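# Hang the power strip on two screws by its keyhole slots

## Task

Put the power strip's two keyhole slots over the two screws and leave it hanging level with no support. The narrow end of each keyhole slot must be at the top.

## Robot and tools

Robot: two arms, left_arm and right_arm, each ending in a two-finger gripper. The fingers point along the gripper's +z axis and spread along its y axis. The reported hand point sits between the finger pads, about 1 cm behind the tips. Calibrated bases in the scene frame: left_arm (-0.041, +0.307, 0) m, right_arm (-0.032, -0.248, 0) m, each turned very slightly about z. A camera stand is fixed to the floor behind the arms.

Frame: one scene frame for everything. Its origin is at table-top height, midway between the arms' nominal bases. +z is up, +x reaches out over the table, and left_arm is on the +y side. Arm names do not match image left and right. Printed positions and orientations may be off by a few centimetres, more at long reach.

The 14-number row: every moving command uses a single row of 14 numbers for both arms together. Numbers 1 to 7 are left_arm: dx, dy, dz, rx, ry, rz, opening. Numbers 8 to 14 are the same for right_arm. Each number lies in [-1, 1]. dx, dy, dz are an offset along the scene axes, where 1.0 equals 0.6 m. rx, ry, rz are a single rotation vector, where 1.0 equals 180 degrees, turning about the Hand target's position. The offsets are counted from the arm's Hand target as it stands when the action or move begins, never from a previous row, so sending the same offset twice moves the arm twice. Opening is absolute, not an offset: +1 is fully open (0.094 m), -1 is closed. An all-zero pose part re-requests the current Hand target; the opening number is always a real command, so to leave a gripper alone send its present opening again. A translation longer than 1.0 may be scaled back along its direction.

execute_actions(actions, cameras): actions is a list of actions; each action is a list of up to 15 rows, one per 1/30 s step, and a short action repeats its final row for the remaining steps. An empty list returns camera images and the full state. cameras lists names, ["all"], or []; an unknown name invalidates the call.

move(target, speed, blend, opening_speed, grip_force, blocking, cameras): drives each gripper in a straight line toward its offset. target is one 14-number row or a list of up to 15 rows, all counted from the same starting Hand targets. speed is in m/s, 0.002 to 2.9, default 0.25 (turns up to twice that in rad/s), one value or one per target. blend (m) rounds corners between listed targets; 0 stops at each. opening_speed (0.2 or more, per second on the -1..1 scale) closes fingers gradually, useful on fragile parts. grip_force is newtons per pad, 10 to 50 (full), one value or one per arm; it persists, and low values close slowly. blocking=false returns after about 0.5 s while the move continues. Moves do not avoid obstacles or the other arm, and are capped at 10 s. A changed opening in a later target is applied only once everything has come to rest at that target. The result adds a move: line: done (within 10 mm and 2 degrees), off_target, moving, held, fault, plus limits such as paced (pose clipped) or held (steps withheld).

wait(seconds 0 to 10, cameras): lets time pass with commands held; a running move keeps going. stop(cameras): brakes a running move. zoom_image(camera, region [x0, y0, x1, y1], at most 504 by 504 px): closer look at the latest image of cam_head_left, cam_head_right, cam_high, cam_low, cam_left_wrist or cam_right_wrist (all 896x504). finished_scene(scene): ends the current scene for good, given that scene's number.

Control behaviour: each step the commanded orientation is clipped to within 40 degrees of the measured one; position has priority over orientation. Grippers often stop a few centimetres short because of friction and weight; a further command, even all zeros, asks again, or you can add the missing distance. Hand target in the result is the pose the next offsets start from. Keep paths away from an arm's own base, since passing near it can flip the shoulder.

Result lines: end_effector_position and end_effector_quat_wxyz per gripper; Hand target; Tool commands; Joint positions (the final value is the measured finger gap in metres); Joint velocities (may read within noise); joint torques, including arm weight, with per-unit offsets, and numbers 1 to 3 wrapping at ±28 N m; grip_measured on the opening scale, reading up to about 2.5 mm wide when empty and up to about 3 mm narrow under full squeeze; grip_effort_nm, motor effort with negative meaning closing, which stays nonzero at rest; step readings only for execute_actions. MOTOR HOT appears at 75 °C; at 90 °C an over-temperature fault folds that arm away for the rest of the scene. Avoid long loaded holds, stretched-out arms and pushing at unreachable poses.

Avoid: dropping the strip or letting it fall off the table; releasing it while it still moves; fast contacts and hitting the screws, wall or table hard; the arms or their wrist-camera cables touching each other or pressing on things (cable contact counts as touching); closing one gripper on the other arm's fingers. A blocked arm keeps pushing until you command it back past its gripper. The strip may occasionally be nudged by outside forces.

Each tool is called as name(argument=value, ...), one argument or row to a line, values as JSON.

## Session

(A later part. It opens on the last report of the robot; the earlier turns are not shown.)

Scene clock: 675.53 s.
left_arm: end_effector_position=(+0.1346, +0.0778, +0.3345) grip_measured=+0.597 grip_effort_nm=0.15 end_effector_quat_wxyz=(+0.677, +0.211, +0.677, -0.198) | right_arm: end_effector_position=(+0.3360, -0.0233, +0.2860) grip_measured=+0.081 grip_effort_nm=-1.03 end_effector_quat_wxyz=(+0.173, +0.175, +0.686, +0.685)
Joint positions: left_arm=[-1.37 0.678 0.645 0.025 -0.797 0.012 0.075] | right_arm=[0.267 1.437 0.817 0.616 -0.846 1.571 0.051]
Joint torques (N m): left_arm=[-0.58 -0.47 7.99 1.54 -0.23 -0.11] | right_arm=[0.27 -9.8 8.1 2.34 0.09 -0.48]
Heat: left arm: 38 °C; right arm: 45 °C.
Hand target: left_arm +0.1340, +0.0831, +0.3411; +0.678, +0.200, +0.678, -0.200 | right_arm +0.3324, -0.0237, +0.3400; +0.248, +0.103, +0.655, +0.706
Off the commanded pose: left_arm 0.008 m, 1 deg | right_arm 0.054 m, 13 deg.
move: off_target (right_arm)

move(
  target=[
    [0, 0, 0, 0, 0, 0, 0.6, -0.0063, 0.0041, 0, 0, 0, 0, -0.1],
  ],
  speed=0.04,
  cameras=["cam_left_wrist", "cam_head_left"],
)

zoom_image(
  camera="cam_left_wrist",
  region=[360, 20, 620, 280],
)

zoom_image(
  camera="cam_head_left",
  region=[340, 90, 520, 240],
)

Scene clock: 677.23 s.
left_arm: end_effector_position=(+0.1346, +0.0778, +0.3345) grip_measured=+0.597 grip_effort_nm=0.15 end_effector_quat_wxyz=(+0.677, +0.211, +0.677, -0.198) | right_arm: end_effector_position=(+0.3321, -0.0201, +0.2894) grip_measured=+0.081 grip_effort_nm=-1.02 end_effector_quat_wxyz=(+0.172, +0.172, +0.686, +0.686)
Joint positions: left_arm=[-1.37 0.678 0.645 0.025 -0.797 0.012 0.075] | right_arm=[0.278 1.424 0.817 0.608 -0.842 1.571 0.051]
Joint torques (N m): left_arm=[-0.58 -0.46 7.95 1.54 -0.23 -0.11] | right_arm=[0.31 -9.52 7.62 2.36 0.18 -0.5]
Heat: left arm: 38 °C; right arm: 45 °C.
Hand target: left_arm +0.1340, +0.0831, +0.3411; +0.678, +0.200, +0.678, -0.200 | right_arm +0.3285, -0.0211, +0.3400; +0.248, +0.103, +0.655, +0.706
Off the commanded pose: left_arm 0.008 m, 1 deg | right_arm 0.051 m, 12 deg.
move: off_target (right_arm)
Images, in order (width x height): cam_head_left 896x504, cam_left_wrist 896x504.

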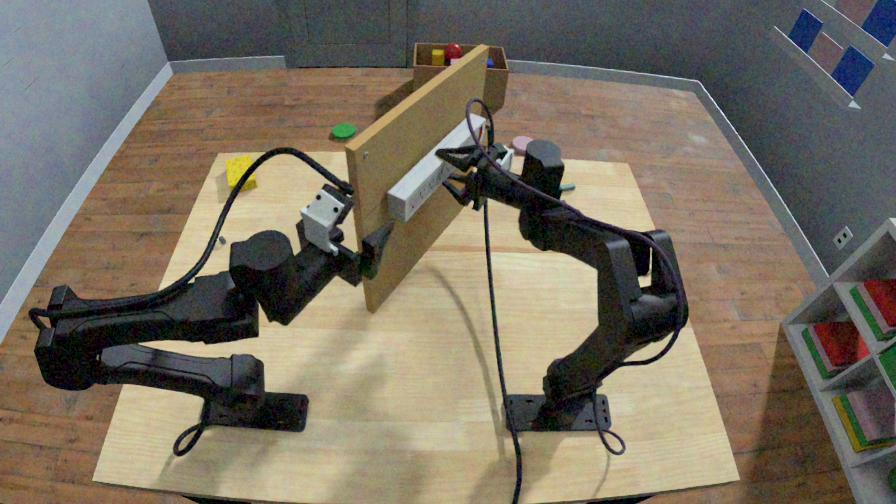

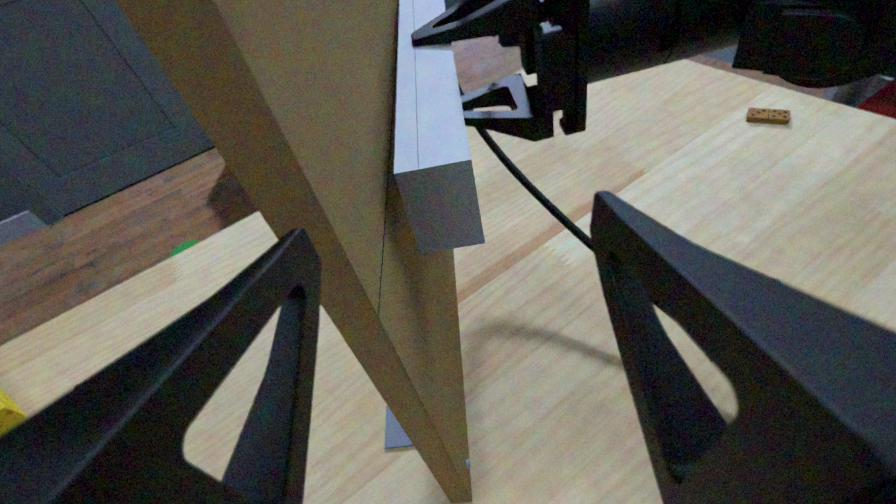

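Scaled by 1.938 from the camera's 896x504 image, which has a finer 1280x720 frame.

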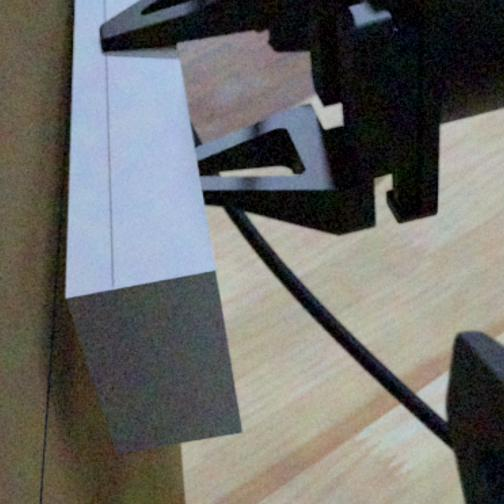

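Scaled by 2.800 from the camera's 896x504 image, which has a finer 1280x720 frame.

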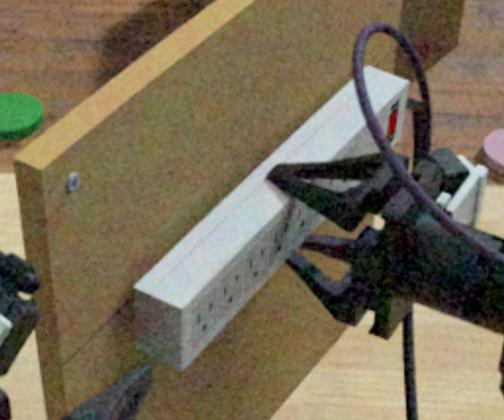

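move(
  target=[
    [0, 0, 0, 0, 0, 0, 0.6, -0.0045, -0.007, 0, -0.0052, -0.0098, -0.0089, -0.1],
    [0, 0, 0, 0, 0, 0, 0.6, -0.0045, -0.007, -0.04, -0.0052, -0.0098, -0.0089, -0.1],
  ],
  speed=0.04,
  cameras=["cam_left_wrist", "cam_head_left"],
)

zoom_image(
  camera="cam_left_wrist",
  region=[360, 20, 620, 280],
)

zoom_image(
  camera="cam_head_left",
  region=[340, 90, 520, 240],
)

Scene clock: 684.33 s.
left_arm: end_effector_position=(+0.1346, +0.0778, +0.3345) grip_measured=+0.597 grip_effort_nm=0.15 end_effector_quat_wxyz=(+0.677, +0.211, +0.677, -0.198) | right_arm: end_effector_position=(+0.3252, -0.0244, +0.2823) grip_measured=+0.081 grip_effort_nm=-1.03 end_effector_quat_wxyz=(+0.202, +0.159, +0.685, +0.682)
Joint positions: left_arm=[-1.37 0.678 0.645 0.025 -0.797 0.012 0.075] | right_arm=[0.28 1.396 0.751 0.661 -0.816 1.522 0.051]
Joint torques (N m): left_arm=[-0.58 -0.42 7.98 1.55 -0.24 -0.11] | right_arm=[0.14 -6.3 6.17 2.61 0.12 -0.49]
Heat: left arm: 38 °C; right arm: 46 °C.
Hand target: left_arm +0.1340, +0.0831, +0.3411; +0.678, +0.200, +0.678, -0.200 | right_arm +0.3258, -0.0253, +0.3161; +0.268, +0.099, +0.656, +0.699
Off the commanded pose: left_arm 0.008 m, 1 deg | right_arm 0.034 m, 11 deg.
move: off_target (right_arm)
Images, in order (width x height): cam_head_left 896x504, cam_left_wrist 896x504.

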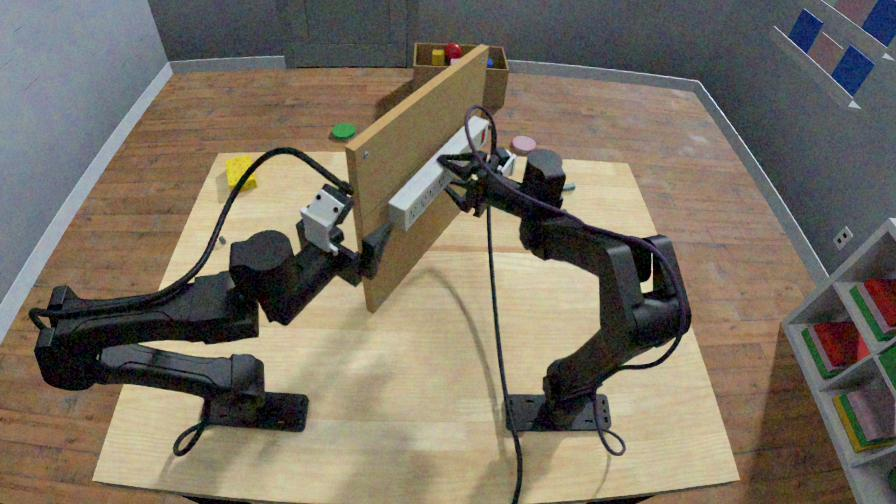

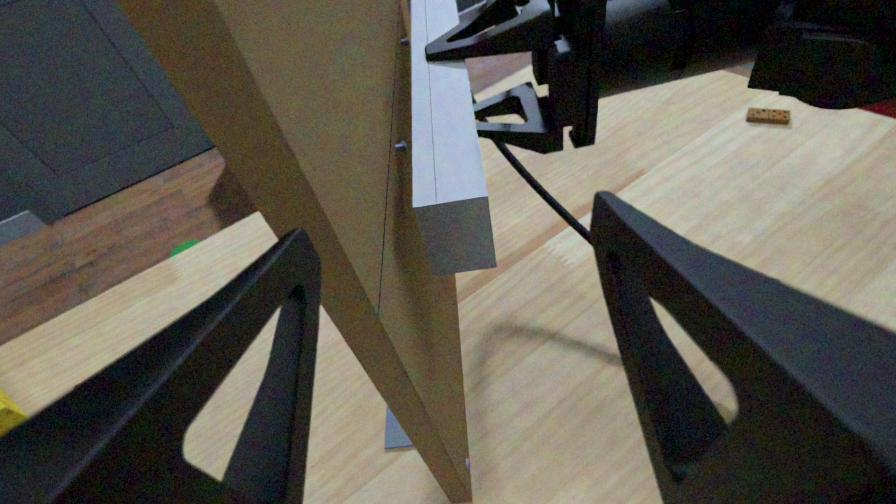

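Scaled by 1.938 from the camera's 896x504 image, which has a finer 1280x720 frame.

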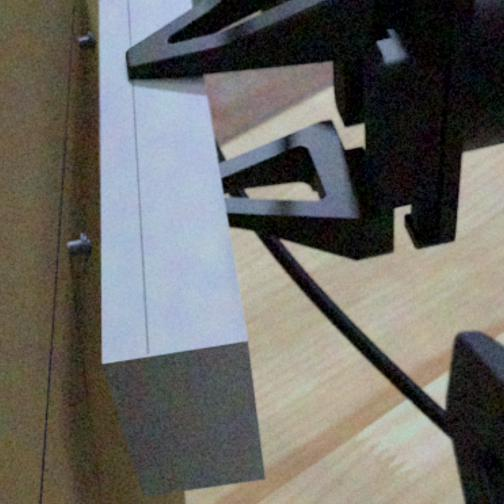

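Scaled by 2.800 from the camera's 896x504 image, which has a finer 1280x720 frame.

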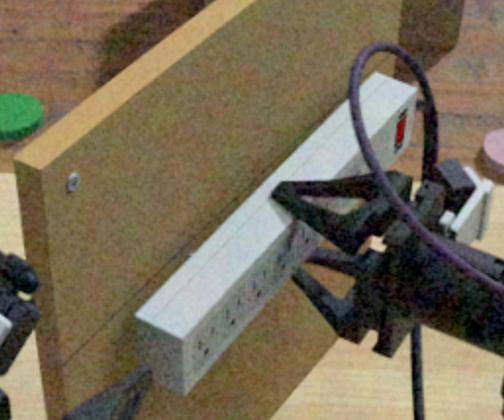

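move(
  target=[
    [0, 0, 0, 0, 0, 0, 0.6, 0.0058, -0.0038, 0, 0, 0, -0.0128, -0.1],
    [0, 0, 0, 0, 0, 0, 0.6, 0.0058, -0.0038, 0.045, 0, 0, -0.0128, -0.1],
  ],
  speed=0.04,
  cameras=["cam_left_wrist", "cam_head_left"],
)

zoom_image(
  camera="cam_left_wrist",
  region=[360, 20, 620, 280],
)

zoom_image(
  camera="cam_head_left",
  region=[340, 90, 520, 240],
)

Scene clock: 690.40 s.
left_arm: end_effector_position=(+0.1346, +0.0778, +0.3345) grip_measured=+0.597 grip_effort_nm=0.15 end_effector_quat_wxyz=(+0.677, +0.211, +0.677, -0.198) | right_arm: end_effector_position=(+0.3300, -0.0271, +0.2828) grip_measured=+0.081 grip_effort_nm=-1.03 end_effector_quat_wxyz=(+0.205, +0.184, +0.690, +0.670)
Joint positions: left_arm=[-1.37 0.678 0.645 0.025 -0.797 0.012 0.075] | right_arm=[0.286 1.375 0.773 0.576 -0.767 1.517 0.051]
Joint torques (N m): left_arm=[-0.58 -0.44 7.97 1.55 -0.24 -0.11] | right_arm=[0.17 -9.07 9.22 2.41 0.1 -0.49]
Heat: left arm: 38 °C; right arm: 46 °C.
Hand target: left_arm +0.1340, +0.0831, +0.3411; +0.678, +0.200, +0.678, -0.200 | right_arm +0.3293, -0.0276, +0.3431; +0.283, +0.113, +0.654, +0.693
Off the commanded pose: left_arm 0.008 m, 1 deg | right_arm 0.060 m, 13 deg.
move: off_target (right_arm)
Images, in order (width x height): cam_head_left 896x504, cam_left_wrist 896x504.

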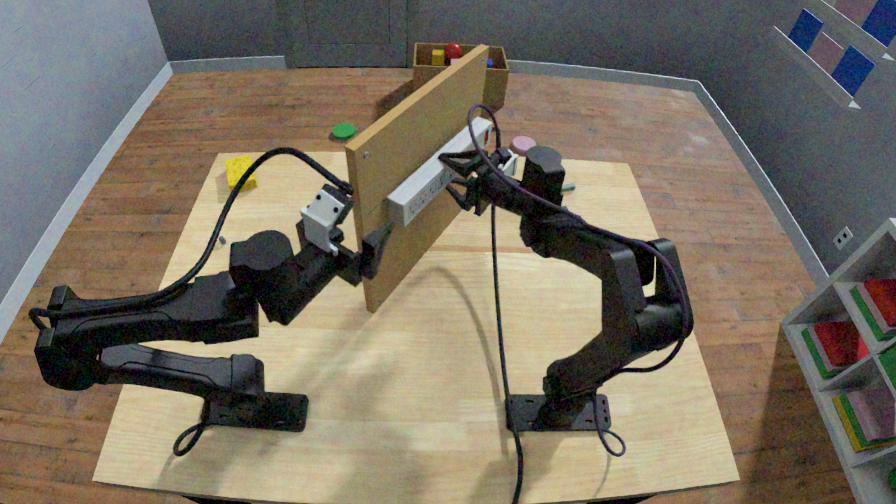

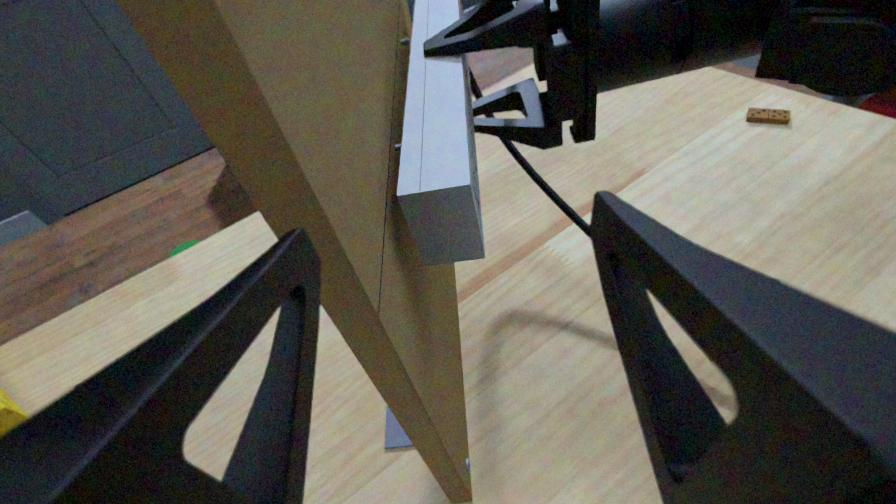

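Scaled by 1.938 from the camera's 896x504 image, which has a finer 1280x720 frame.

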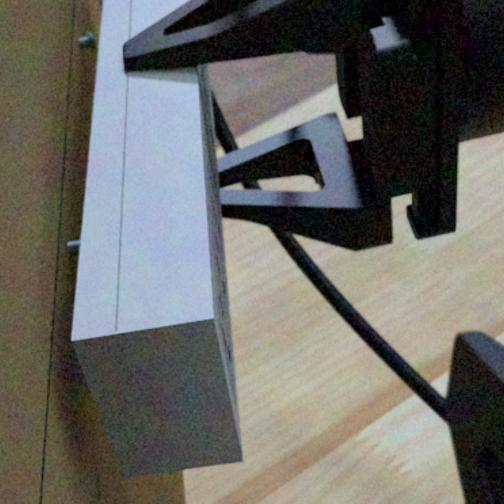

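Scaled by 2.800 from the camera's 896x504 image, which has a finer 1280x720 frame.

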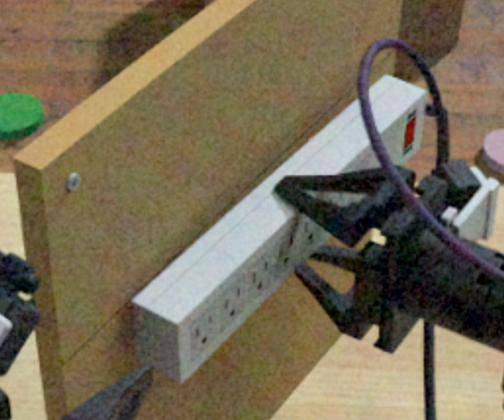

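move(
  target=[0, 0, 0, 0, 0, 0, 0.6, 0.002, -0.0012, 0.0117, -0.0038, -0.0061, 0.0122, -0.1],
  speed=0.03,
)

Scene clock: 694.90 s.
left_arm: end_effector_position=(+0.1346, +0.0778, +0.3345) grip_measured=+0.597 grip_effort_nm=0.15 end_effector_quat_wxyz=(+0.677, +0.211, +0.677, -0.198) | right_arm: end_effector_position=(+0.3272, -0.0269, +0.3016) grip_measured=+0.081 grip_effort_nm=-1.03 end_effector_quat_wxyz=(+0.206, +0.161, +0.687, +0.678)
Joint positions: left_arm=[-1.37 0.678 0.645 0.025 -0.797 0.012 0.075] | right_arm=[0.274 1.363 0.815 0.554 -0.811 1.511 0.051]
Joint torques (N m): left_arm=[-0.57 -0.44 7.98 1.54 -0.23 -0.11] | right_arm=[-0.58 -6.3 9.42 2.39 -0.03 -0.54]
Heat: left arm: 38 °C; right arm: 45 °C.
Hand target: left_arm +0.1340, +0.0831, +0.3411; +0.678, +0.200, +0.678, -0.200 | right_arm +0.3304, -0.0283, +0.3501; +0.276, +0.092, +0.657, +0.696
Off the commanded pose: left_arm 0.008 m, 1 deg | right_arm 0.049 m, 12 deg.
move: off_target (right_arm)

move(
  target=[0, 0, 0, 0, 0, 0, 0.6, 0.0147, 0.0163, 0, 0, 0, 0, -0.1],
  speed=0.03,
  cameras=["cam_left_wrist", "cam_head_left"],
)

zoom_image(
  camera="cam_left_wrist",
  region=[360, 20, 620, 280],
)

zoom_image(
  camera="cam_head_left",
  region=[340, 90, 520, 240],
)

Scene clock: 698.97 s.
left_arm: end_effector_position=(+0.1346, +0.0778, +0.3345) grip_measured=+0.597 grip_effort_nm=0.15 end_effector_quat_wxyz=(+0.677, +0.211, +0.677, -0.198) | right_arm: end_effector_position=(+0.3325, -0.0205, +0.3021) grip_measured=+0.081 grip_effort_nm=-1.03 end_effector_quat_wxyz=(+0.200, +0.159, +0.689, +0.678)
Joint positions: left_arm=[-1.37 0.678 0.645 0.025 -0.797 0.012 0.075] | right_arm=[0.287 1.394 0.848 0.545 -0.809 1.509 0.051]
Joint torques (N m): left_arm=[-0.62 -0.46 7.97 1.56 -0.23 -0.12] | right_arm=[0.25 -5.85 9.59 2.45 0.18 -0.57]
Heat: left arm: 38 °C; right arm: 45 °C.
Hand target: left_arm +0.1340, +0.0831, +0.3411; +0.678, +0.200, +0.678, -0.200 | right_arm +0.3394, -0.0186, +0.3500; +0.276, +0.092, +0.657, +0.695
Off the commanded pose: left_arm 0.008 m, 1 deg | right_arm 0.049 m, 12 deg.
move: off_target (right_arm)
Images, in order (width x height): cam_head_left 896x504, cam_left_wrist 896x504.

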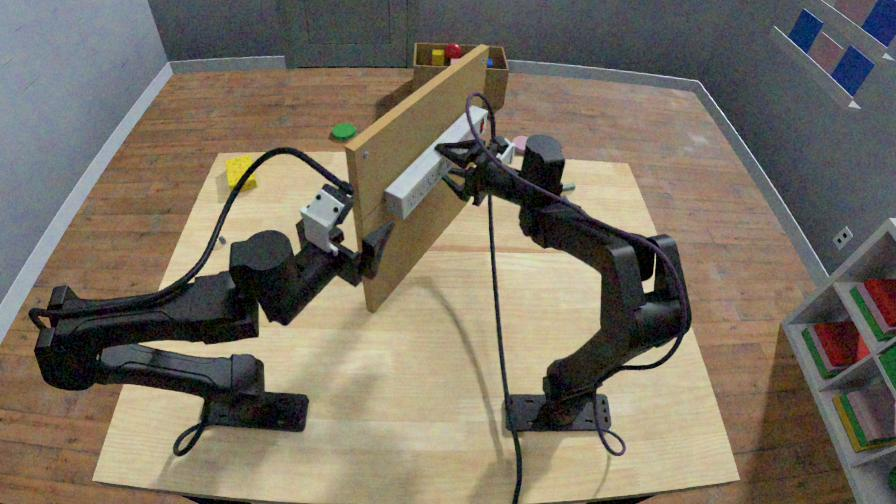

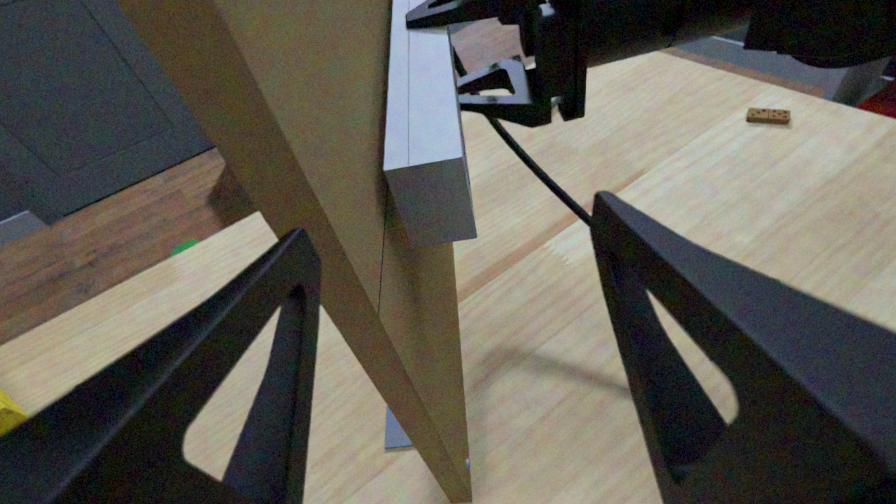

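Scaled by 1.938 from the camera's 896x504 image, which has a finer 1280x720 frame.

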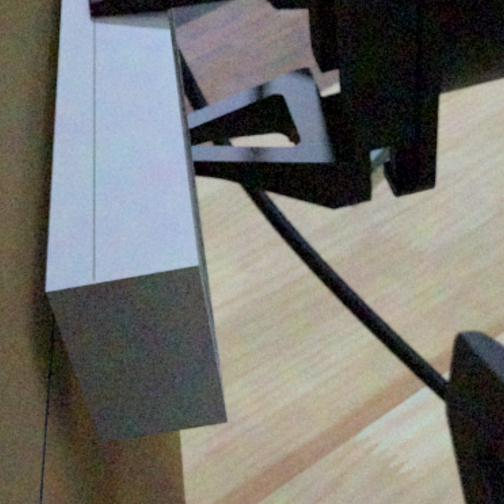

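Scaled by 2.800 from the camera's 896x504 image, which has a finer 1280x720 frame.

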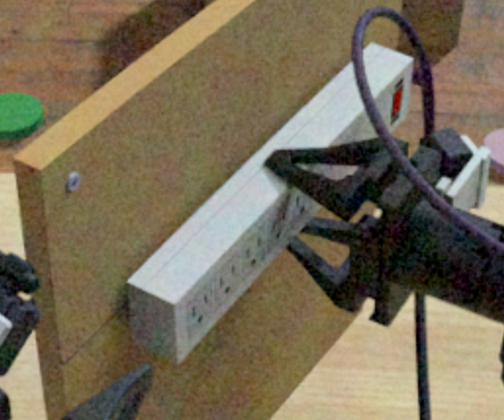

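move(
  target=[
    [0, 0, 0, 0, 0, 0, 0.6, -0.0073, -0.0112, 0, 0.0033, 0.0058, 0, -0.1],
    [0, 0, 0, 0, 0, 0, 0.6, -0.0073, -0.0112, -0.0442, 0.0033, 0.0058, 0, -0.1],
  ],
  speed=0.03,
)

Scene clock: 704.90 s.
left_arm: end_effector_position=(+0.1346, +0.0778, +0.3345) grip_measured=+0.597 grip_effort_nm=0.15 end_effector_quat_wxyz=(+0.677, +0.211, +0.677, -0.198) | right_arm: end_effector_position=(+0.3327, -0.0225, +0.2916) grip_measured=+0.081 grip_effort_nm=-1.03 end_effector_quat_wxyz=(+0.206, +0.158, +0.685, +0.681)
Joint positions: left_arm=[-1.37 0.678 0.645 0.025 -0.797 0.012 0.075] | right_arm=[0.282 1.411 0.801 0.626 -0.809 1.516 0.051]
Joint torques (N m): left_arm=[-0.58 -0.43 7.95 1.54 -0.24 -0.11] | right_arm=[-0.55 -5.82 6.26 2.66 -0.01 -0.45]
Heat: left arm: 38 °C; right arm: 46 °C.
Hand target: left_arm +0.1340, +0.0831, +0.3411; +0.678, +0.200, +0.678, -0.200 | right_arm +0.3350, -0.0253, +0.3236; +0.270, +0.099, +0.656, +0.698
Off the commanded pose: left_arm 0.008 m, 1 deg | right_arm 0.032 m, 11 deg.
move: off_target (right_arm)

move(
  target=[0, 0, 0, 0, 0, 0, 0.6, 0.006, 0.0089, -0.005, 0, 0, 0, -0.1],
  speed=0.03,
)

Scene clock: 706.33 s.
left_arm: end_effector_position=(+0.1346, +0.0778, +0.3345) grip_measured=+0.597 grip_effort_nm=0.15 end_effector_quat_wxyz=(+0.677, +0.211, +0.677, -0.198) | right_arm: end_effector_position=(+0.3358, -0.0212, +0.2852) grip_measured=+0.081 grip_effort_nm=-1.02 end_effector_quat_wxyz=(+0.202, +0.161, +0.687, +0.679)
Joint positions: left_arm=[-1.37 0.678 0.645 0.025 -0.797 0.012 0.075] | right_arm=[0.284 1.431 0.801 0.635 -0.808 1.516 0.051]
Joint torques (N m): left_arm=[-0.59 -0.46 7.94 1.55 -0.24 -0.11] | right_arm=[0.42 -6 6.63 2.68 0.14 -0.47]
Heat: left arm: 38 °C; right arm: 46 °C.
Hand target: left_arm +0.1340, +0.0831, +0.3411; +0.678, +0.200, +0.678, -0.200 | right_arm +0.3385, -0.0200, +0.3206; +0.270, +0.099, +0.656, +0.698
Off the commanded pose: left_arm 0.008 m, 1 deg | right_arm 0.035 m, 11 deg.
move: off_target (right_arm)

move(
  target=[0, 0, 0, 0, 0, 0, 0.6, 0.0046, 0.007, 0.005, 0, 0, 0, -0.1],
  speed=0.03,
  cameras=["cam_left_wrist", "cam_head_left"],
)

zoom_image(
  camera="cam_left_wrist",
  region=[360, 20, 620, 280],
)

zoom_image(
  camera="cam_head_left",
  region=[340, 90, 520, 240],
)

Scene clock: 708.23 s.
left_arm: end_effector_position=(+0.1346, +0.0778, +0.3345) grip_measured=+0.597 grip_effort_nm=0.15 end_effector_quat_wxyz=(+0.677, +0.211, +0.677, -0.198) | right_arm: end_effector_position=(+0.3347, -0.0190, +0.2849) grip_measured=+0.081 grip_effort_nm=-1.03 end_effector_quat_wxyz=(+0.200, +0.159, +0.688, +0.680)
Joint positions: left_arm=[-1.37 0.678 0.645 0.025 -0.797 0.012 0.075] | right_arm=[0.29 1.432 0.801 0.635 -0.808 1.516 0.051]
Joint torques (N m): left_arm=[-0.58 -0.47 7.98 1.54 -0.23 -0.11] | right_arm=[0.69 -5.42 7.95 2.64 0.23 -0.47]
Heat: left arm: 38 °C; right arm: 46 °C.
Hand target: left_arm +0.1340, +0.0831, +0.3411; +0.678, +0.200, +0.678, -0.200 | right_arm +0.3413, -0.0157, +0.3235; +0.270, +0.099, +0.656, +0.698
Off the commanded pose: left_arm 0.008 m, 1 deg | right_arm 0.039 m, 11 deg.
move: off_target (right_arm)
Images, in order (width x height): cam_head_left 896x504, cam_left_wrist 896x504.

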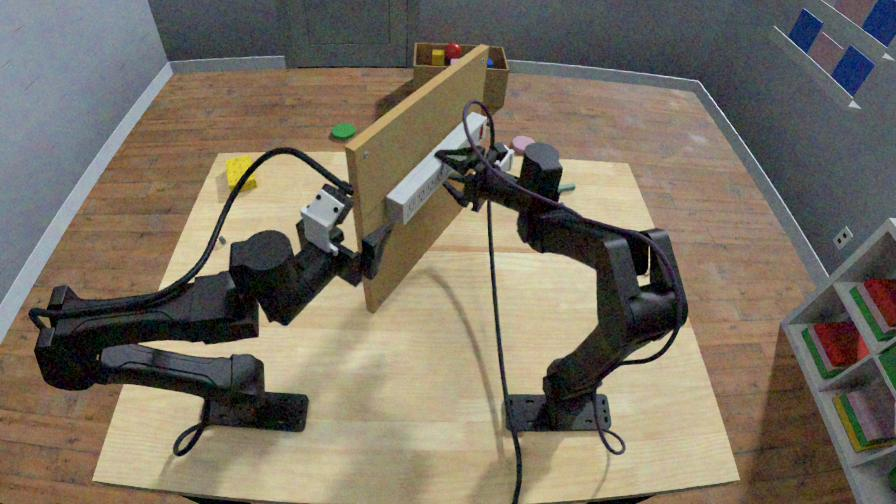

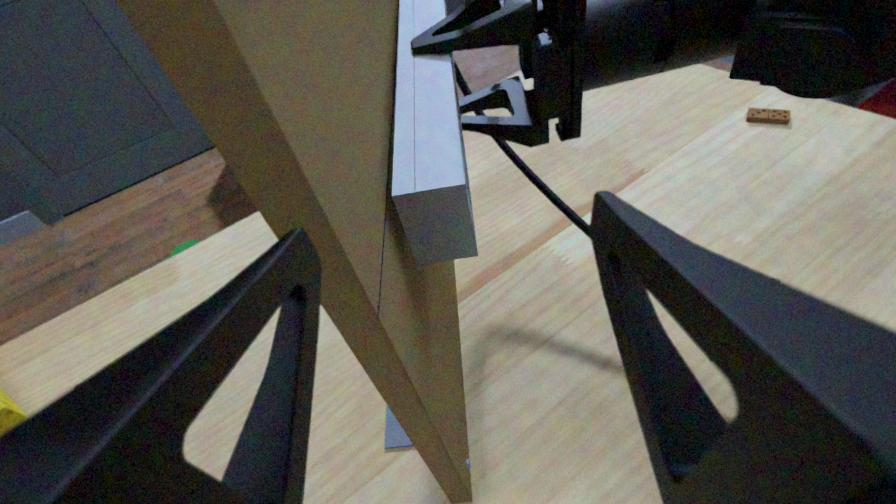

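Scaled by 1.938 from the camera's 896x504 image, which has a finer 1280x720 frame.

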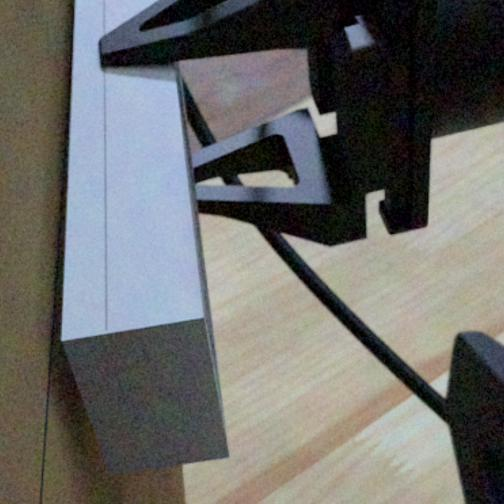

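Scaled by 2.800 from the camera's 896x504 image, which has a finer 1280x720 frame.

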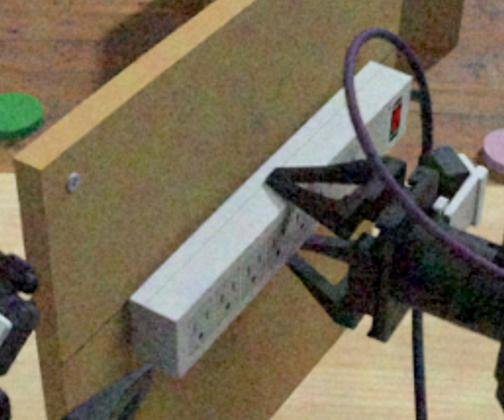

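move(
  target=[
    [0, 0, 0, 0, 0, 0, 0.6, -0.0073, -0.0112, 0, 0, 0, -0.004, -0.1],
    [0, 0, 0, 0, 0, 0, 0.6, 0.0011, -0.0167, 0, 0, 0, -0.004, -0.1],
  ],
  speed=0.03,
)

Scene clock: 713.60 s.
left_arm: end_effector_position=(+0.1346, +0.0778, +0.3345) grip_measured=+0.597 grip_effort_nm=0.15 end_effector_quat_wxyz=(+0.677, +0.211, +0.677, -0.198) | right_arm: end_effector_position=(+0.3362, -0.0215, +0.2850) grip_measured=+0.081 grip_effort_nm=-1.02 end_effector_quat_wxyz=(+0.202, +0.161, +0.687, +0.679)
Joint positions: left_arm=[-1.37 0.678 0.645 0.025 -0.797 0.012 0.075] | right_arm=[0.283 1.432 0.801 0.636 -0.808 1.516 0.051]
Joint torques (N m): left_arm=[-0.57 -0.46 7.95 1.56 -0.23 -0.11] | right_arm=[-0.81 -6.3 7.25 2.62 0.13 -0.48]
Heat: left arm: 38 °C; right arm: 47 °C.
Hand target: left_arm +0.1340, +0.0831, +0.3411; +0.678, +0.200, +0.678, -0.200 | right_arm +0.3420, -0.0258, +0.3236; +0.274, +0.104, +0.655, +0.696
Off the commanded pose: left_arm 0.008 m, 1 deg | right_arm 0.039 m, 11 deg.
move: off_target (right_arm)

move(
  target=[
    [0, 0, 0, 0, 0, 0, 0.6, -0.0105, 0, 0, 0, 0, 0, -0.1],
    [0, 0, 0, 0, 0, 0, 0.6, -0.0105, 0, 0.05, 0, 0, 0, -0.1],
    [0, 0, 0, 0, 0, 0, 0.6, -0.0105, 0, 0.003, 0, 0, 0, -0.1],
  ],
  speed=0.04,
)

Scene clock: 719.17 s.
left_arm: end_effector_position=(+0.1346, +0.0778, +0.3345) grip_measured=+0.597 grip_effort_nm=0.15 end_effector_quat_wxyz=(+0.677, +0.211, +0.677, -0.198) | right_arm: end_effector_position=(+0.3327, -0.0230, +0.2930) grip_measured=+0.081 grip_effort_nm=-1.03 end_effector_quat_wxyz=(+0.206, +0.161, +0.685, +0.680)
Joint positions: left_arm=[-1.37 0.678 0.645 0.025 -0.797 0.012 0.075] | right_arm=[0.283 1.404 0.805 0.613 -0.803 1.517 0.051]
Joint torques (N m): left_arm=[-0.59 -0.42 7.97 1.54 -0.23 -0.11] | right_arm=[-0.35 -6.01 6.22 2.67 0.11 -0.52]
Heat: left arm: 38 °C; right arm: 48 °C.
Hand target: left_arm +0.1340, +0.0831, +0.3411; +0.678, +0.200, +0.678, -0.200 | right_arm +0.3357, -0.0258, +0.3252; +0.274, +0.104, +0.655, +0.696
Off the commanded pose: left_arm 0.008 m, 1 deg | right_arm 0.033 m, 11 deg.
move: off_target (right_arm)

move(
  target=[0, 0, 0, 0, 0, 0, 0.6, 0.0097, 0.0057, -0.003, 0, 0, 0, -0.1],
  speed=0.03,
)

Scene clock: 720.60 s.
left_arm: end_effector_position=(+0.1346, +0.0778, +0.3345) grip_measured=+0.597 grip_effort_nm=0.15 end_effector_quat_wxyz=(+0.677, +0.211, +0.677, -0.198) | right_arm: end_effector_position=(+0.3366, -0.0220, +0.2855) grip_measured=+0.081 grip_effort_nm=-1.03 end_effector_quat_wxyz=(+0.201, +0.166, +0.688, +0.678)
Joint positions: left_arm=[-1.37 0.678 0.645 0.025 -0.797 0.012 0.075] | right_arm=[0.283 1.428 0.805 0.621 -0.803 1.518 0.051]
Joint torques (N m): left_arm=[-0.54 -0.47 7.94 1.55 -0.23 -0.11] | right_arm=[0.02 -5.98 7.12 2.69 0.17 -0.5]
Heat: left arm: 38 °C; right arm: 48 °C.
Hand target: left_arm +0.1340, +0.0831, +0.3411; +0.678, +0.200, +0.678, -0.200 | right_arm +0.3415, -0.0224, +0.3235; +0.274, +0.104, +0.655, +0.696
Off the commanded pose: left_arm 0.008 m, 1 deg | right_arm 0.038 m, 12 deg.
move: off_target (right_arm)

move(
  target=[0, 0, 0, 0, 0, 0, 0.6, 0.0087, 0.0043, 0.003, 0, 0, 0, -0.1],
  speed=0.03,
)

Scene clock: 721.77 s.
left_arm: end_effector_position=(+0.1346, +0.0778, +0.3345) grip_measured=+0.597 grip_effort_nm=0.15 end_effector_quat_wxyz=(+0.677, +0.211, +0.677, -0.198) | right_arm: end_effector_position=(+0.3363, -0.0209, +0.2851) grip_measured=+0.081 grip_effort_nm=-1.03 end_effector_quat_wxyz=(+0.198, +0.162, +0.687, +0.680)
Joint positions: left_arm=[-1.37 0.678 0.645 0.025 -0.797 0.012 0.075] | right_arm=[0.283 1.434 0.805 0.633 -0.812 1.521 0.051]
Joint torques (N m): left_arm=[-0.58 -0.44 7.94 1.54 -0.24 -0.11] | right_arm=[0.24 -5.3 8.62 2.59 0.28 -0.54]
Heat: left arm: 38 °C; right arm: 48 °C.
Hand target: left_arm +0.1340, +0.0831, +0.3411; +0.678, +0.200, +0.678, -0.200 | right_arm +0.3467, -0.0198, +0.3254; +0.274, +0.104, +0.655, +0.696
Off the commanded pose: left_arm 0.008 m, 1 deg | right_arm 0.042 m, 12 deg.
move: off_target (right_arm)

move(
  target=[
    [0, 0, 0, 0, 0, 0, 0.6, -0.0133, -0.0087, 0, 0, 0, 0, -0.1],
    [0, 0, 0, 0, 0, 0, 0.6, -0.0133, -0.0087, 0.05, 0, 0, 0, -0.1],
    [0, 0, 0, 0, 0, 0, 0.6, -0.0133, -0.0087, 0.0085, 0, 0, 0, -0.1],
  ],
  speed=0.04,
)

Scene clock: 727.87 s.
left_arm: end_effector_position=(+0.1346, +0.0778, +0.3345) grip_measured=+0.597 grip_effort_nm=0.15 end_effector_quat_wxyz=(+0.677, +0.211, +0.677, -0.198) | right_arm: end_effector_position=(+0.3346, -0.0223, +0.2973) grip_measured=+0.081 grip_effort_nm=-1.03 end_effector_quat_wxyz=(+0.204, +0.162, +0.687, +0.679)
Joint positions: left_arm=[-1.37 0.678 0.645 0.025 -0.797 0.012 0.075] | right_arm=[0.283 1.405 0.829 0.582 -0.804 1.516 0.051]
Joint torques (N m): left_arm=[-0.58 -0.46 7.95 1.55 -0.23 -0.11] | right_arm=[-0.39 -5.72 6.38 2.79 0.12 -0.49]
Heat: left arm: 38 °C; right arm: 48 °C.
Hand target: left_arm +0.1340, +0.0831, +0.3411; +0.678, +0.200, +0.678, -0.200 | right_arm +0.3387, -0.0250, +0.3305; +0.274, +0.104, +0.655, +0.696
Off the commanded pose: left_arm 0.008 m, 1 deg | right_arm 0.034 m, 11 deg.
move: off_target (right_arm)

move(
  target=[0, 0, 0, 0, 0, 0, 0.6, 0.0072, 0.0048, 0.0, 0, 0, 0, -0.1],
  speed=0.03,
)

Scene clock: 729.87 s.
left_arm: end_effector_position=(+0.1346, +0.0778, +0.3345) grip_measured=+0.597 grip_effort_nm=0.15 end_effector_quat_wxyz=(+0.677, +0.211, +0.677, -0.198) | right_arm: end_effector_position=(+0.3346, -0.0208, +0.2963) grip_measured=+0.081 grip_effort_nm=-1.03 end_effector_quat_wxyz=(+0.202, +0.157, +0.686, +0.681)
Joint positions: left_arm=[-1.37 0.678 0.645 0.025 -0.797 0.012 0.075] | right_arm=[0.283 1.415 0.829 0.599 -0.816 1.516 0.051]
Joint torques (N m): left_arm=[-0.59 -0.46 7.97 1.55 -0.23 -0.11] | right_arm=[-0.05 -5.18 7.35 2.64 0.32 -0.47]
Heat: left arm: 38 °C; right arm: 48 °C.
Hand target: left_arm +0.1340, +0.0831, +0.3411; +0.678, +0.200, +0.678, -0.200 | right_arm +0.3431, -0.0221, +0.3305; +0.274, +0.104, +0.655, +0.696
Off the commanded pose: left_arm 0.008 m, 1 deg | right_arm 0.035 m, 11 deg.
move: off_target (right_arm)

move(
  target=[
    [0, 0, 0, 0, 0, 0, 0.6, 0.0042, -0.0027, -0.01, 0, 0, 0, -0.1],
  ],
  speed=0.03,
)

Scene clock: 731.57 s.
left_arm: end_effector_position=(+0.1346, +0.0778, +0.3345) grip_measured=+0.597 grip_effort_nm=0.15 end_effector_quat_wxyz=(+0.677, +0.211, +0.677, -0.198) | right_arm: end_effector_position=(+0.3357, -0.0210, +0.2953) grip_measured=+0.081 grip_effort_nm=-1.03 end_effector_quat_wxyz=(+0.200, +0.151, +0.686, +0.683)
Joint positions: left_arm=[-1.37 0.678 0.645 0.025 -0.797 0.012 0.075] | right_arm=[0.277 1.429 0.829 0.62 -0.832 1.517 0.051]
Joint torques (N m): left_arm=[-0.61 -0.46 7.97 1.55 -0.23 -0.11] | right_arm=[-0.2 -4.98 6.74 2.65 0.39 -0.5]
Heat: left arm: 38 °C; right arm: 48 °C.
Hand target: left_arm +0.1340, +0.0831, +0.3411; +0.678, +0.200, +0.678, -0.200 | right_arm +0.3456, -0.0237, +0.3245; +0.274, +0.104, +0.655, +0.696
Off the commanded pose: left_arm 0.008 m, 1 deg | right_arm 0.031 m, 11 deg.
move: off_target (right_arm)

execute_actions(
  actions=[
    [[0,0,0,0,0,0,0.6,0.00224,0.00251,0.01756,0,0,0,-0.1],[0,0,0,0,0,0,0.6,-0.00048,0.00428,0.02162,0,0,0,-0.1],[0,0,0,0,0,0,0.6,-0.00439,0.00683,0.02388,0,0,0,-0.1],[0,0,0,0,0,0,0.6,-0.00874,0.00967,0.02388,0,0,0,-0.1],[0,0,0,0,0,0,0.6,-0.01266,0.01222,0.02162,0,0,0,-0.1],[0,0,0,0,0,0,0.6,-0.01538,0.01399,0.01756,0,0,0,-0.1],[0,0,0,0,0,0,0.6,-0.01634,0.01462,0.0125,0,0,0,-0.1],[0,0,0,0,0,0,0.6,-0.01538,0.01399,0.00744,0,0,0,-0.1],[0,0,0,0,0,0,0.6,-0.01266,0.01222,0.00338,0,0,0,-0.1],[0,0,0,0,0,0,0.6,-0.00874,0.00967,0.00113,0,0,0,-0.1],[0,0,0,0,0,0,0.6,-0.00439,0.00683,0.00113,0,0,0,-0.1],[0,0,0,0,0,0,0.6,-0.00048,0.00428,0.00338,0,0,0,-0.1],[0,0,0,0,0,0,0.6,0.00224,0.00251,0.00744,0,0,0,-0.1],[0,0,0,0,0,0,0.6,0.00321,0.00188,0.0125,0,0,0,-0.1],[0,0,0,0,0,0,0.6,-0.00657,0.00825,0.0125,0,0,0,-0.1]],
    [[0,0,0,0,0,0,0.6,0.00971,-0.00434,0.00506,0,0,0,-0.1],[0,0,0,0,0,0,0.6,0.00699,-0.00257,0.00912,0,0,0,-0.1],[0,0,0,0,0,0,0.6,0.00308,0,0.01138,0,0,0,-0.1],[0,0,0,0,0,0,0.6,-0.00128,0.00282,0.01138,0,0,0,-0.1],[0,0,0,0,0,0,0.6,-0.00519,0.00537,0.00912,0,0,0,-0.1],[0,0,0,0,0,0,0.6,-0.00791,0.00714,0.00506,0,0,0,-0.1],[0,0,0,0,0,0,0.6,-0.00888,0.00777,0,0,0,0,-0.1],[0,0,0,0,0,0,0.6,-0.00791,0.00714,-0.00506,0,0,0,-0.1],[0,0,0,0,0,0,0.6,-0.00519,0.00537,-0.00912,0,0,0,-0.1],[0,0,0,0,0,0,0.6,-0.00128,0.00282,-0.01138,0,0,0,-0.1],[0,0,0,0,0,0,0.6,0.00308,0,-0.01138,0,0,0,-0.1],[0,0,0,0,0,0,0.6,0.00699,-0.00257,-0.00912,0,0,0,-0.1],[0,0,0,0,0,0,0.6,0.00971,-0.00434,-0.00506,0,0,0,-0.1],[0,0,0,0,0,0,0.6,0.01068,-0.00497,0,0,0,0,-0.1],[0,0,0,0,0,0,0.6,0.0009,0.0014,0,0,0,0,-0.1]],
  ],
  cameras=["cam_left_wrist", "cam_head_left"],
)

zoom_image(
  camera="cam_left_wrist",
  region=[360, 20, 620, 280],
)

zoom_image(
  camera="cam_head_left",
  region=[340, 90, 520, 240],
)

Scene clock: 740.30 s.
left_arm: end_effector_position=(+0.1346, +0.0778, +0.3345) grip_measured=+0.597 grip_effort_nm=0.15 end_effector_quat_wxyz=(+0.677, +0.211, +0.677, -0.198) | right_arm: end_effector_position=(+0.3356, -0.0210, +0.2947) grip_measured=+0.081 grip_effort_nm=-1.03 end_effector_quat_wxyz=(+0.202, +0.153, +0.685, +0.683)
Joint positions: left_arm=[-1.37 0.678 0.645 0.025 -0.797 0.012 0.075] | right_arm=[0.28 1.427 0.823 0.627 -0.823 1.52 0.051]
Joint torques (N m): left_arm=[-0.62 -0.43 7.98 1.55 -0.23 -0.11] | right_arm=[1.2 -6.17 7.92 2.43 0.51 -0.45]
Heat: left arm: 38 °C; right arm: 47 °C.
Hand target: left_arm +0.1340, +0.0831, +0.3411; +0.678, +0.200, +0.678, -0.200 | right_arm +0.3422, -0.0180, +0.3319; +0.274, +0.104, +0.655, +0.696
Off the commanded pose: left_arm 0.008 m, 1 deg | right_arm 0.038 m, 11 deg.
Step readings (end_effector_position of left_arm | right_arm):
0: (+0.1346, +0.0778, +0.3345) | (+0.3357, -0.0211, +0.2954)
1: (+0.1346, +0.0778, +0.3345) | (+0.3357, -0.0211, +0.2953)
2: (+0.1346, +0.0778, +0.3345) | (+0.3357, -0.0211, +0.2952)
4: (+0.1346, +0.0778, +0.3345) | (+0.3356, -0.0207, +0.2951)
8: (+0.1346, +0.0778, +0.3345) | (+0.3355, -0.0206, +0.2949)
15: (+0.1346, +0.0778, +0.3345) | (+0.3355, -0.0210, +0.2950)
16: (+0.1346, +0.0778, +0.3345) | (+0.3355, -0.0210, +0.2950)
17: (+0.1346, +0.0778, +0.3345) | (+0.3356, -0.0211, +0.2950)
19: (+0.1346, +0.0778, +0.3345) | (+0.3355, -0.0209, +0.2950)
23: (+0.1346, +0.0778, +0.3345) | (+0.3355, -0.0206, +0.2950)
30: (+0.1346, +0.0778, +0.3345) | (+0.3356, -0.0210, +0.2947)
Images, in order (width x height): cam_head_left 896x504, cam_left_wrist 896x504.

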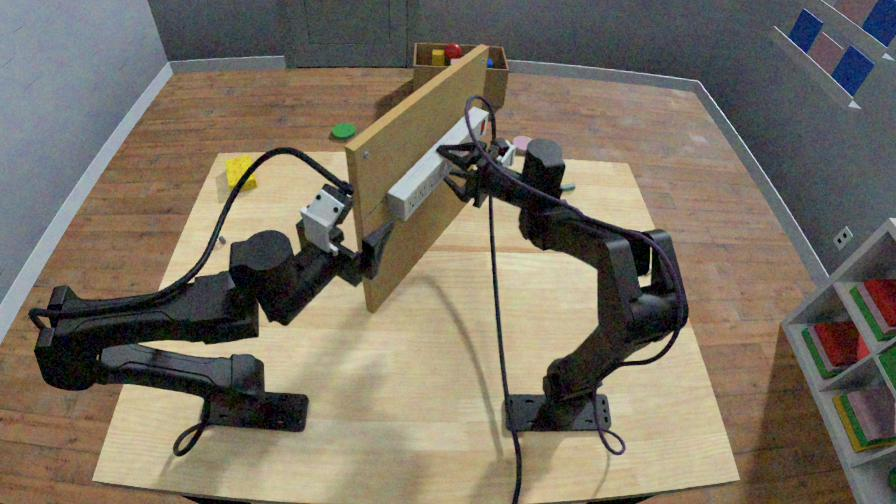

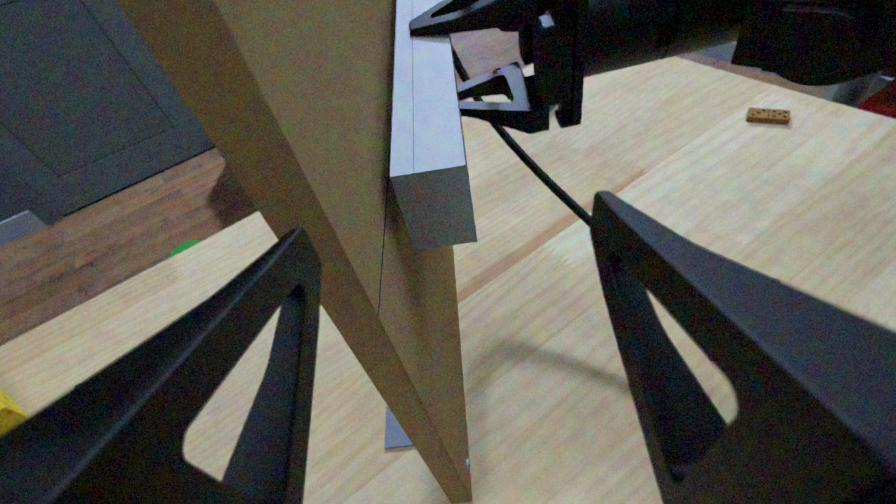

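Scaled by 1.938 from the camera's 896x504 image, which has a finer 1280x720 frame.

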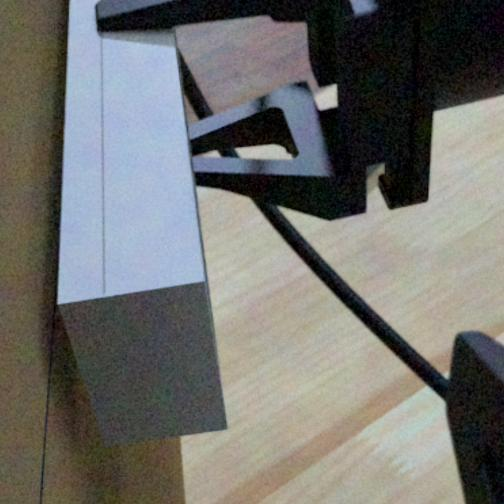

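Scaled by 2.800 from the camera's 896x504 image, which has a finer 1280x720 frame.

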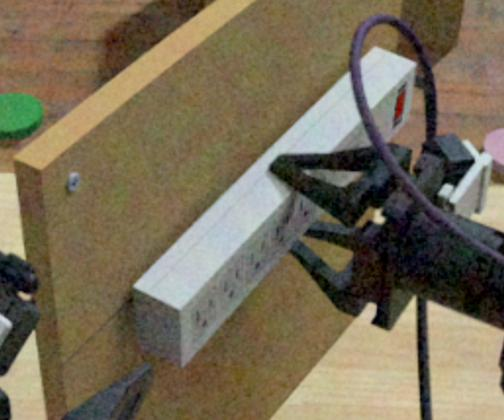

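move(
  target=[
    [0, 0, 0, 0, 0, 0, 0.6, -0.0092, -0.0142, 0, 0, 0, 0, -0.1],
    [0, 0, 0, 0, 0, 0, 0.6, -0.0092, -0.0142, 0.0427, 0, 0, 0, -0.1],
    [0, 0, 0, 0, 0, 0, 0.6, -0.0092, -0.0142, -0.0073, 0, 0, 0, -0.1],
  ],
  speed=0.04,
)

Scene clock: 749.47 s.
left_arm: end_effector_position=(+0.1346, +0.0778, +0.3345) grip_measured=+0.597 grip_effort_nm=0.15 end_effector_quat_wxyz=(+0.677, +0.211, +0.677, -0.198) | right_arm: end_effector_position=(+0.3334, -0.0239, +0.2953) grip_measured=+0.081 grip_effort_nm=-1.03 end_effector_quat_wxyz=(+0.205, +0.162, +0.685, +0.680)
Joint positions: left_arm=[-1.37 0.678 0.645 0.025 -0.797 0.012 0.075] | right_arm=[0.279 1.402 0.814 0.6 -0.806 1.52 0.051]
Joint torques (N m): left_arm=[-0.59 -0.43 7.95 1.55 -0.24 -0.11] | right_arm=[-0.38 -5.93 6.22 2.65 0.11 -0.53]
Heat: left arm: 38 °C; right arm: 47 °C.
Hand target: left_arm +0.1340, +0.0831, +0.3411; +0.678, +0.200, +0.678, -0.200 | right_arm +0.3367, -0.0265, +0.3277; +0.274, +0.104, +0.655, +0.696
Off the commanded pose: left_arm 0.008 m, 1 deg | right_arm 0.032 m, 11 deg.
move: off_target (right_arm)

move(
  target=[
    [0, 0, 0, 0, 0, 0, 0.6, 0.0097, 0.0057, -0.003, 0, 0, 0, -0.1],
    [0, 0, 0, 0, 0, 0, 0.6, 0.0184, 0.0105, 0, 0, 0, 0, -0.1],
  ],
  speed=0.03,
  cameras=["cam_left_wrist", "cam_head_left"],
)

zoom_image(
  camera="cam_left_wrist",
  region=[360, 20, 620, 280],
)

zoom_image(
  camera="cam_head_left",
  region=[340, 90, 520, 240],
)

Scene clock: 752.07 s.
left_arm: end_effector_position=(+0.1346, +0.0778, +0.3345) grip_measured=+0.597 grip_effort_nm=0.15 end_effector_quat_wxyz=(+0.677, +0.211, +0.677, -0.198) | right_arm: end_effector_position=(+0.3364, -0.0213, +0.2881) grip_measured=+0.081 grip_effort_nm=-1.03 end_effector_quat_wxyz=(+0.199, +0.158, +0.687, +0.681)
Joint positions: left_arm=[-1.37 0.678 0.645 0.025 -0.797 0.012 0.075] | right_arm=[0.279 1.434 0.814 0.628 -0.821 1.519 0.051]
Joint torques (N m): left_arm=[-0.58 -0.46 7.97 1.55 -0.24 -0.1] | right_arm=[0.38 -5.15 8.62 2.56 0.35 -0.48]
Heat: left arm: 38 °C; right arm: 47 °C.
Hand target: left_arm +0.1340, +0.0831, +0.3411; +0.678, +0.200, +0.678, -0.200 | right_arm +0.3477, -0.0202, +0.3276; +0.274, +0.104, +0.655, +0.696
Off the commanded pose: left_arm 0.008 m, 1 deg | right_arm 0.041 m, 11 deg.
move: off_target (right_arm)
Images, in order (width x height): cam_head_left 896x504, cam_left_wrist 896x504.

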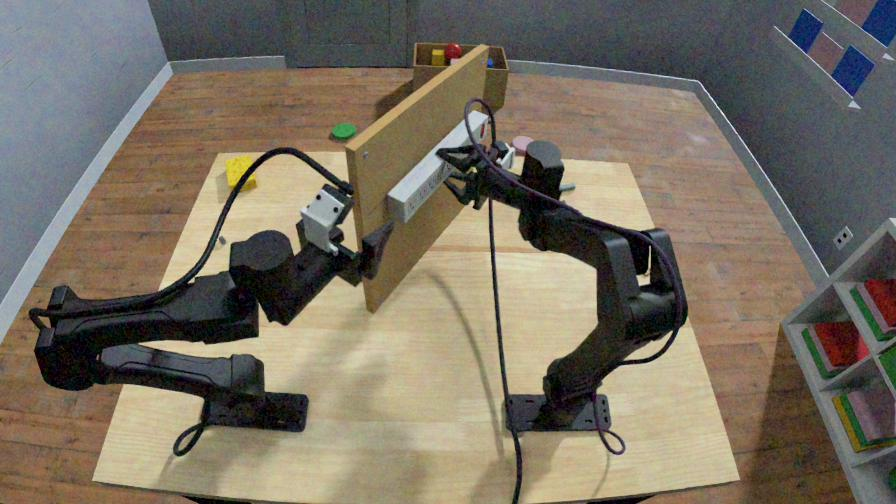

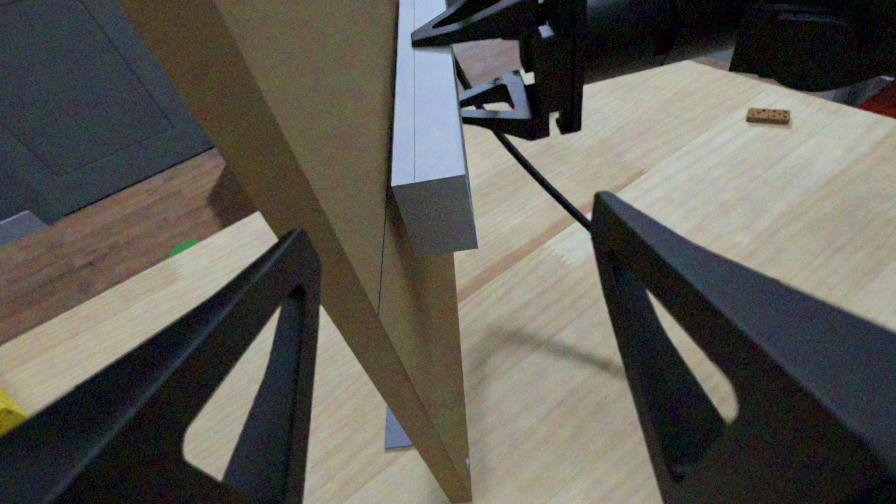

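Scaled by 1.938 from the camera's 896x504 image, which has a finer 1280x720 frame.

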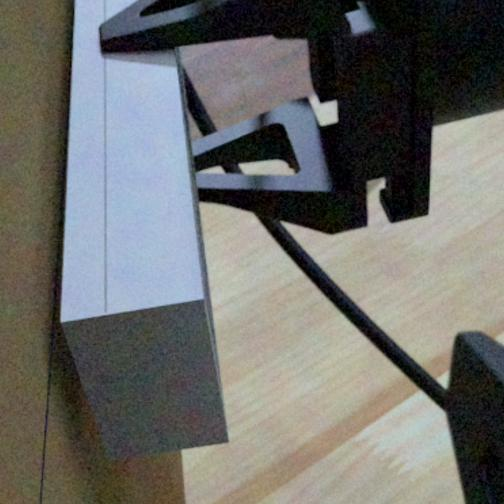

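Scaled by 2.800 from the camera's 896x504 image, which has a finer 1280x720 frame.

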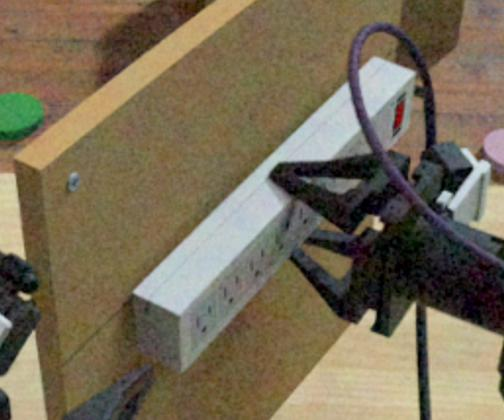

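move(
  target=[0, 0, 0, 0, 0, 0, 0.6, -0.003, 0.001, -0.0117, 0, 0, 0, -0.1],
  speed=0.03,
)

Scene clock: 754.63 s.
left_arm: end_effector_position=(+0.1346, +0.0778, +0.3345) grip_measured=+0.597 grip_effort_nm=0.15 end_effector_quat_wxyz=(+0.677, +0.211, +0.677, -0.198) | right_arm: end_effector_position=(+0.3363, -0.0210, +0.2884) grip_measured=+0.081 grip_effort_nm=-1.02 end_effector_quat_wxyz=(+0.198, +0.157, +0.687, +0.681)
Joint positions: left_arm=[-1.37 0.678 0.645 0.025 -0.797 0.012 0.075] | right_arm=[0.28 1.435 0.814 0.631 -0.823 1.52 0.051]
Joint torques (N m): left_arm=[-0.57 -0.44 7.98 1.55 -0.24 -0.11] | right_arm=[0.65 -4.92 7.2 2.7 0.43 -0.53]
Heat: left arm: 38 °C; right arm: 48 °C.
Hand target: left_arm +0.1340, +0.0831, +0.3411; +0.678, +0.200, +0.678, -0.200 | right_arm +0.3458, -0.0195, +0.3207; +0.274, +0.103, +0.655, +0.696
Off the commanded pose: left_arm 0.008 m, 1 deg | right_arm 0.034 m, 11 deg.
move: off_target (right_arm)

move(
  target=[0, 0, 0, 0, 0, 0, 0.6, 0, 0, -0.01, 0, 0, 0, -0.1],
  speed=0.03,
)

Scene clock: 756.10 s.
left_arm: end_effector_position=(+0.1346, +0.0778, +0.3345) grip_measured=+0.597 grip_effort_nm=0.15 end_effector_quat_wxyz=(+0.677, +0.211, +0.677, -0.198) | right_arm: end_effector_position=(+0.3362, -0.0209, +0.2878) grip_measured=+0.081 grip_effort_nm=-1.03 end_effector_quat_wxyz=(+0.199, +0.156, +0.684, +0.684)
Joint positions: left_arm=[-1.37 0.678 0.645 0.025 -0.797 0.012 0.075] | right_arm=[0.279 1.441 0.806 0.66 -0.825 1.529 0.051]
Joint torques (N m): left_arm=[-0.58 -0.44 7.98 1.55 -0.24 -0.11] | right_arm=[0.66 -4.51 6.8 2.66 0.45 -0.62]
Heat: left arm: 38 °C; right arm: 48 °C.
Hand target: left_arm +0.1340, +0.0831, +0.3411; +0.678, +0.200, +0.678, -0.200 | right_arm +0.3459, -0.0195, +0.3146; +0.274, +0.104, +0.655, +0.696
Off the commanded pose: left_arm 0.008 m, 1 deg | right_arm 0.029 m, 11 deg.
move: off_target (right_arm)

move(
  target=[0, 0, 0, 0, 0, 0, 0.6, 0, 0, -0.01, 0, 0, 0, -0.1],
  speed=0.03,
)

Scene clock: 757.50 s.
left_arm: end_effector_position=(+0.1346, +0.0778, +0.3345) grip_measured=+0.597 grip_effort_nm=0.15 end_effector_quat_wxyz=(+0.677, +0.211, +0.677, -0.198) | right_arm: end_effector_position=(+0.3363, -0.0210, +0.2862) grip_measured=+0.081 grip_effort_nm=-1.03 end_effector_quat_wxyz=(+0.205, +0.149, +0.680, +0.688)
Joint positions: left_arm=[-1.37 0.678 0.645 0.025 -0.797 0.012 0.075] | right_arm=[0.278 1.452 0.791 0.706 -0.827 1.53 0.051]
Joint torques (N m): left_arm=[-0.61 -0.44 7.97 1.54 -0.23 -0.11] | right_arm=[0.72 -4.22 6.64 2.54 0.48 -0.62]
Heat: left arm: 38 °C; right arm: 48 °C.
Hand target: left_arm +0.1340, +0.0831, +0.3411; +0.678, +0.200, +0.678, -0.200 | right_arm +0.3459, -0.0196, +0.3085; +0.274, +0.104, +0.655, +0.696
Off the commanded pose: left_arm 0.008 m, 1 deg | right_arm 0.024 m, 10 deg.
move: off_target (right_arm)


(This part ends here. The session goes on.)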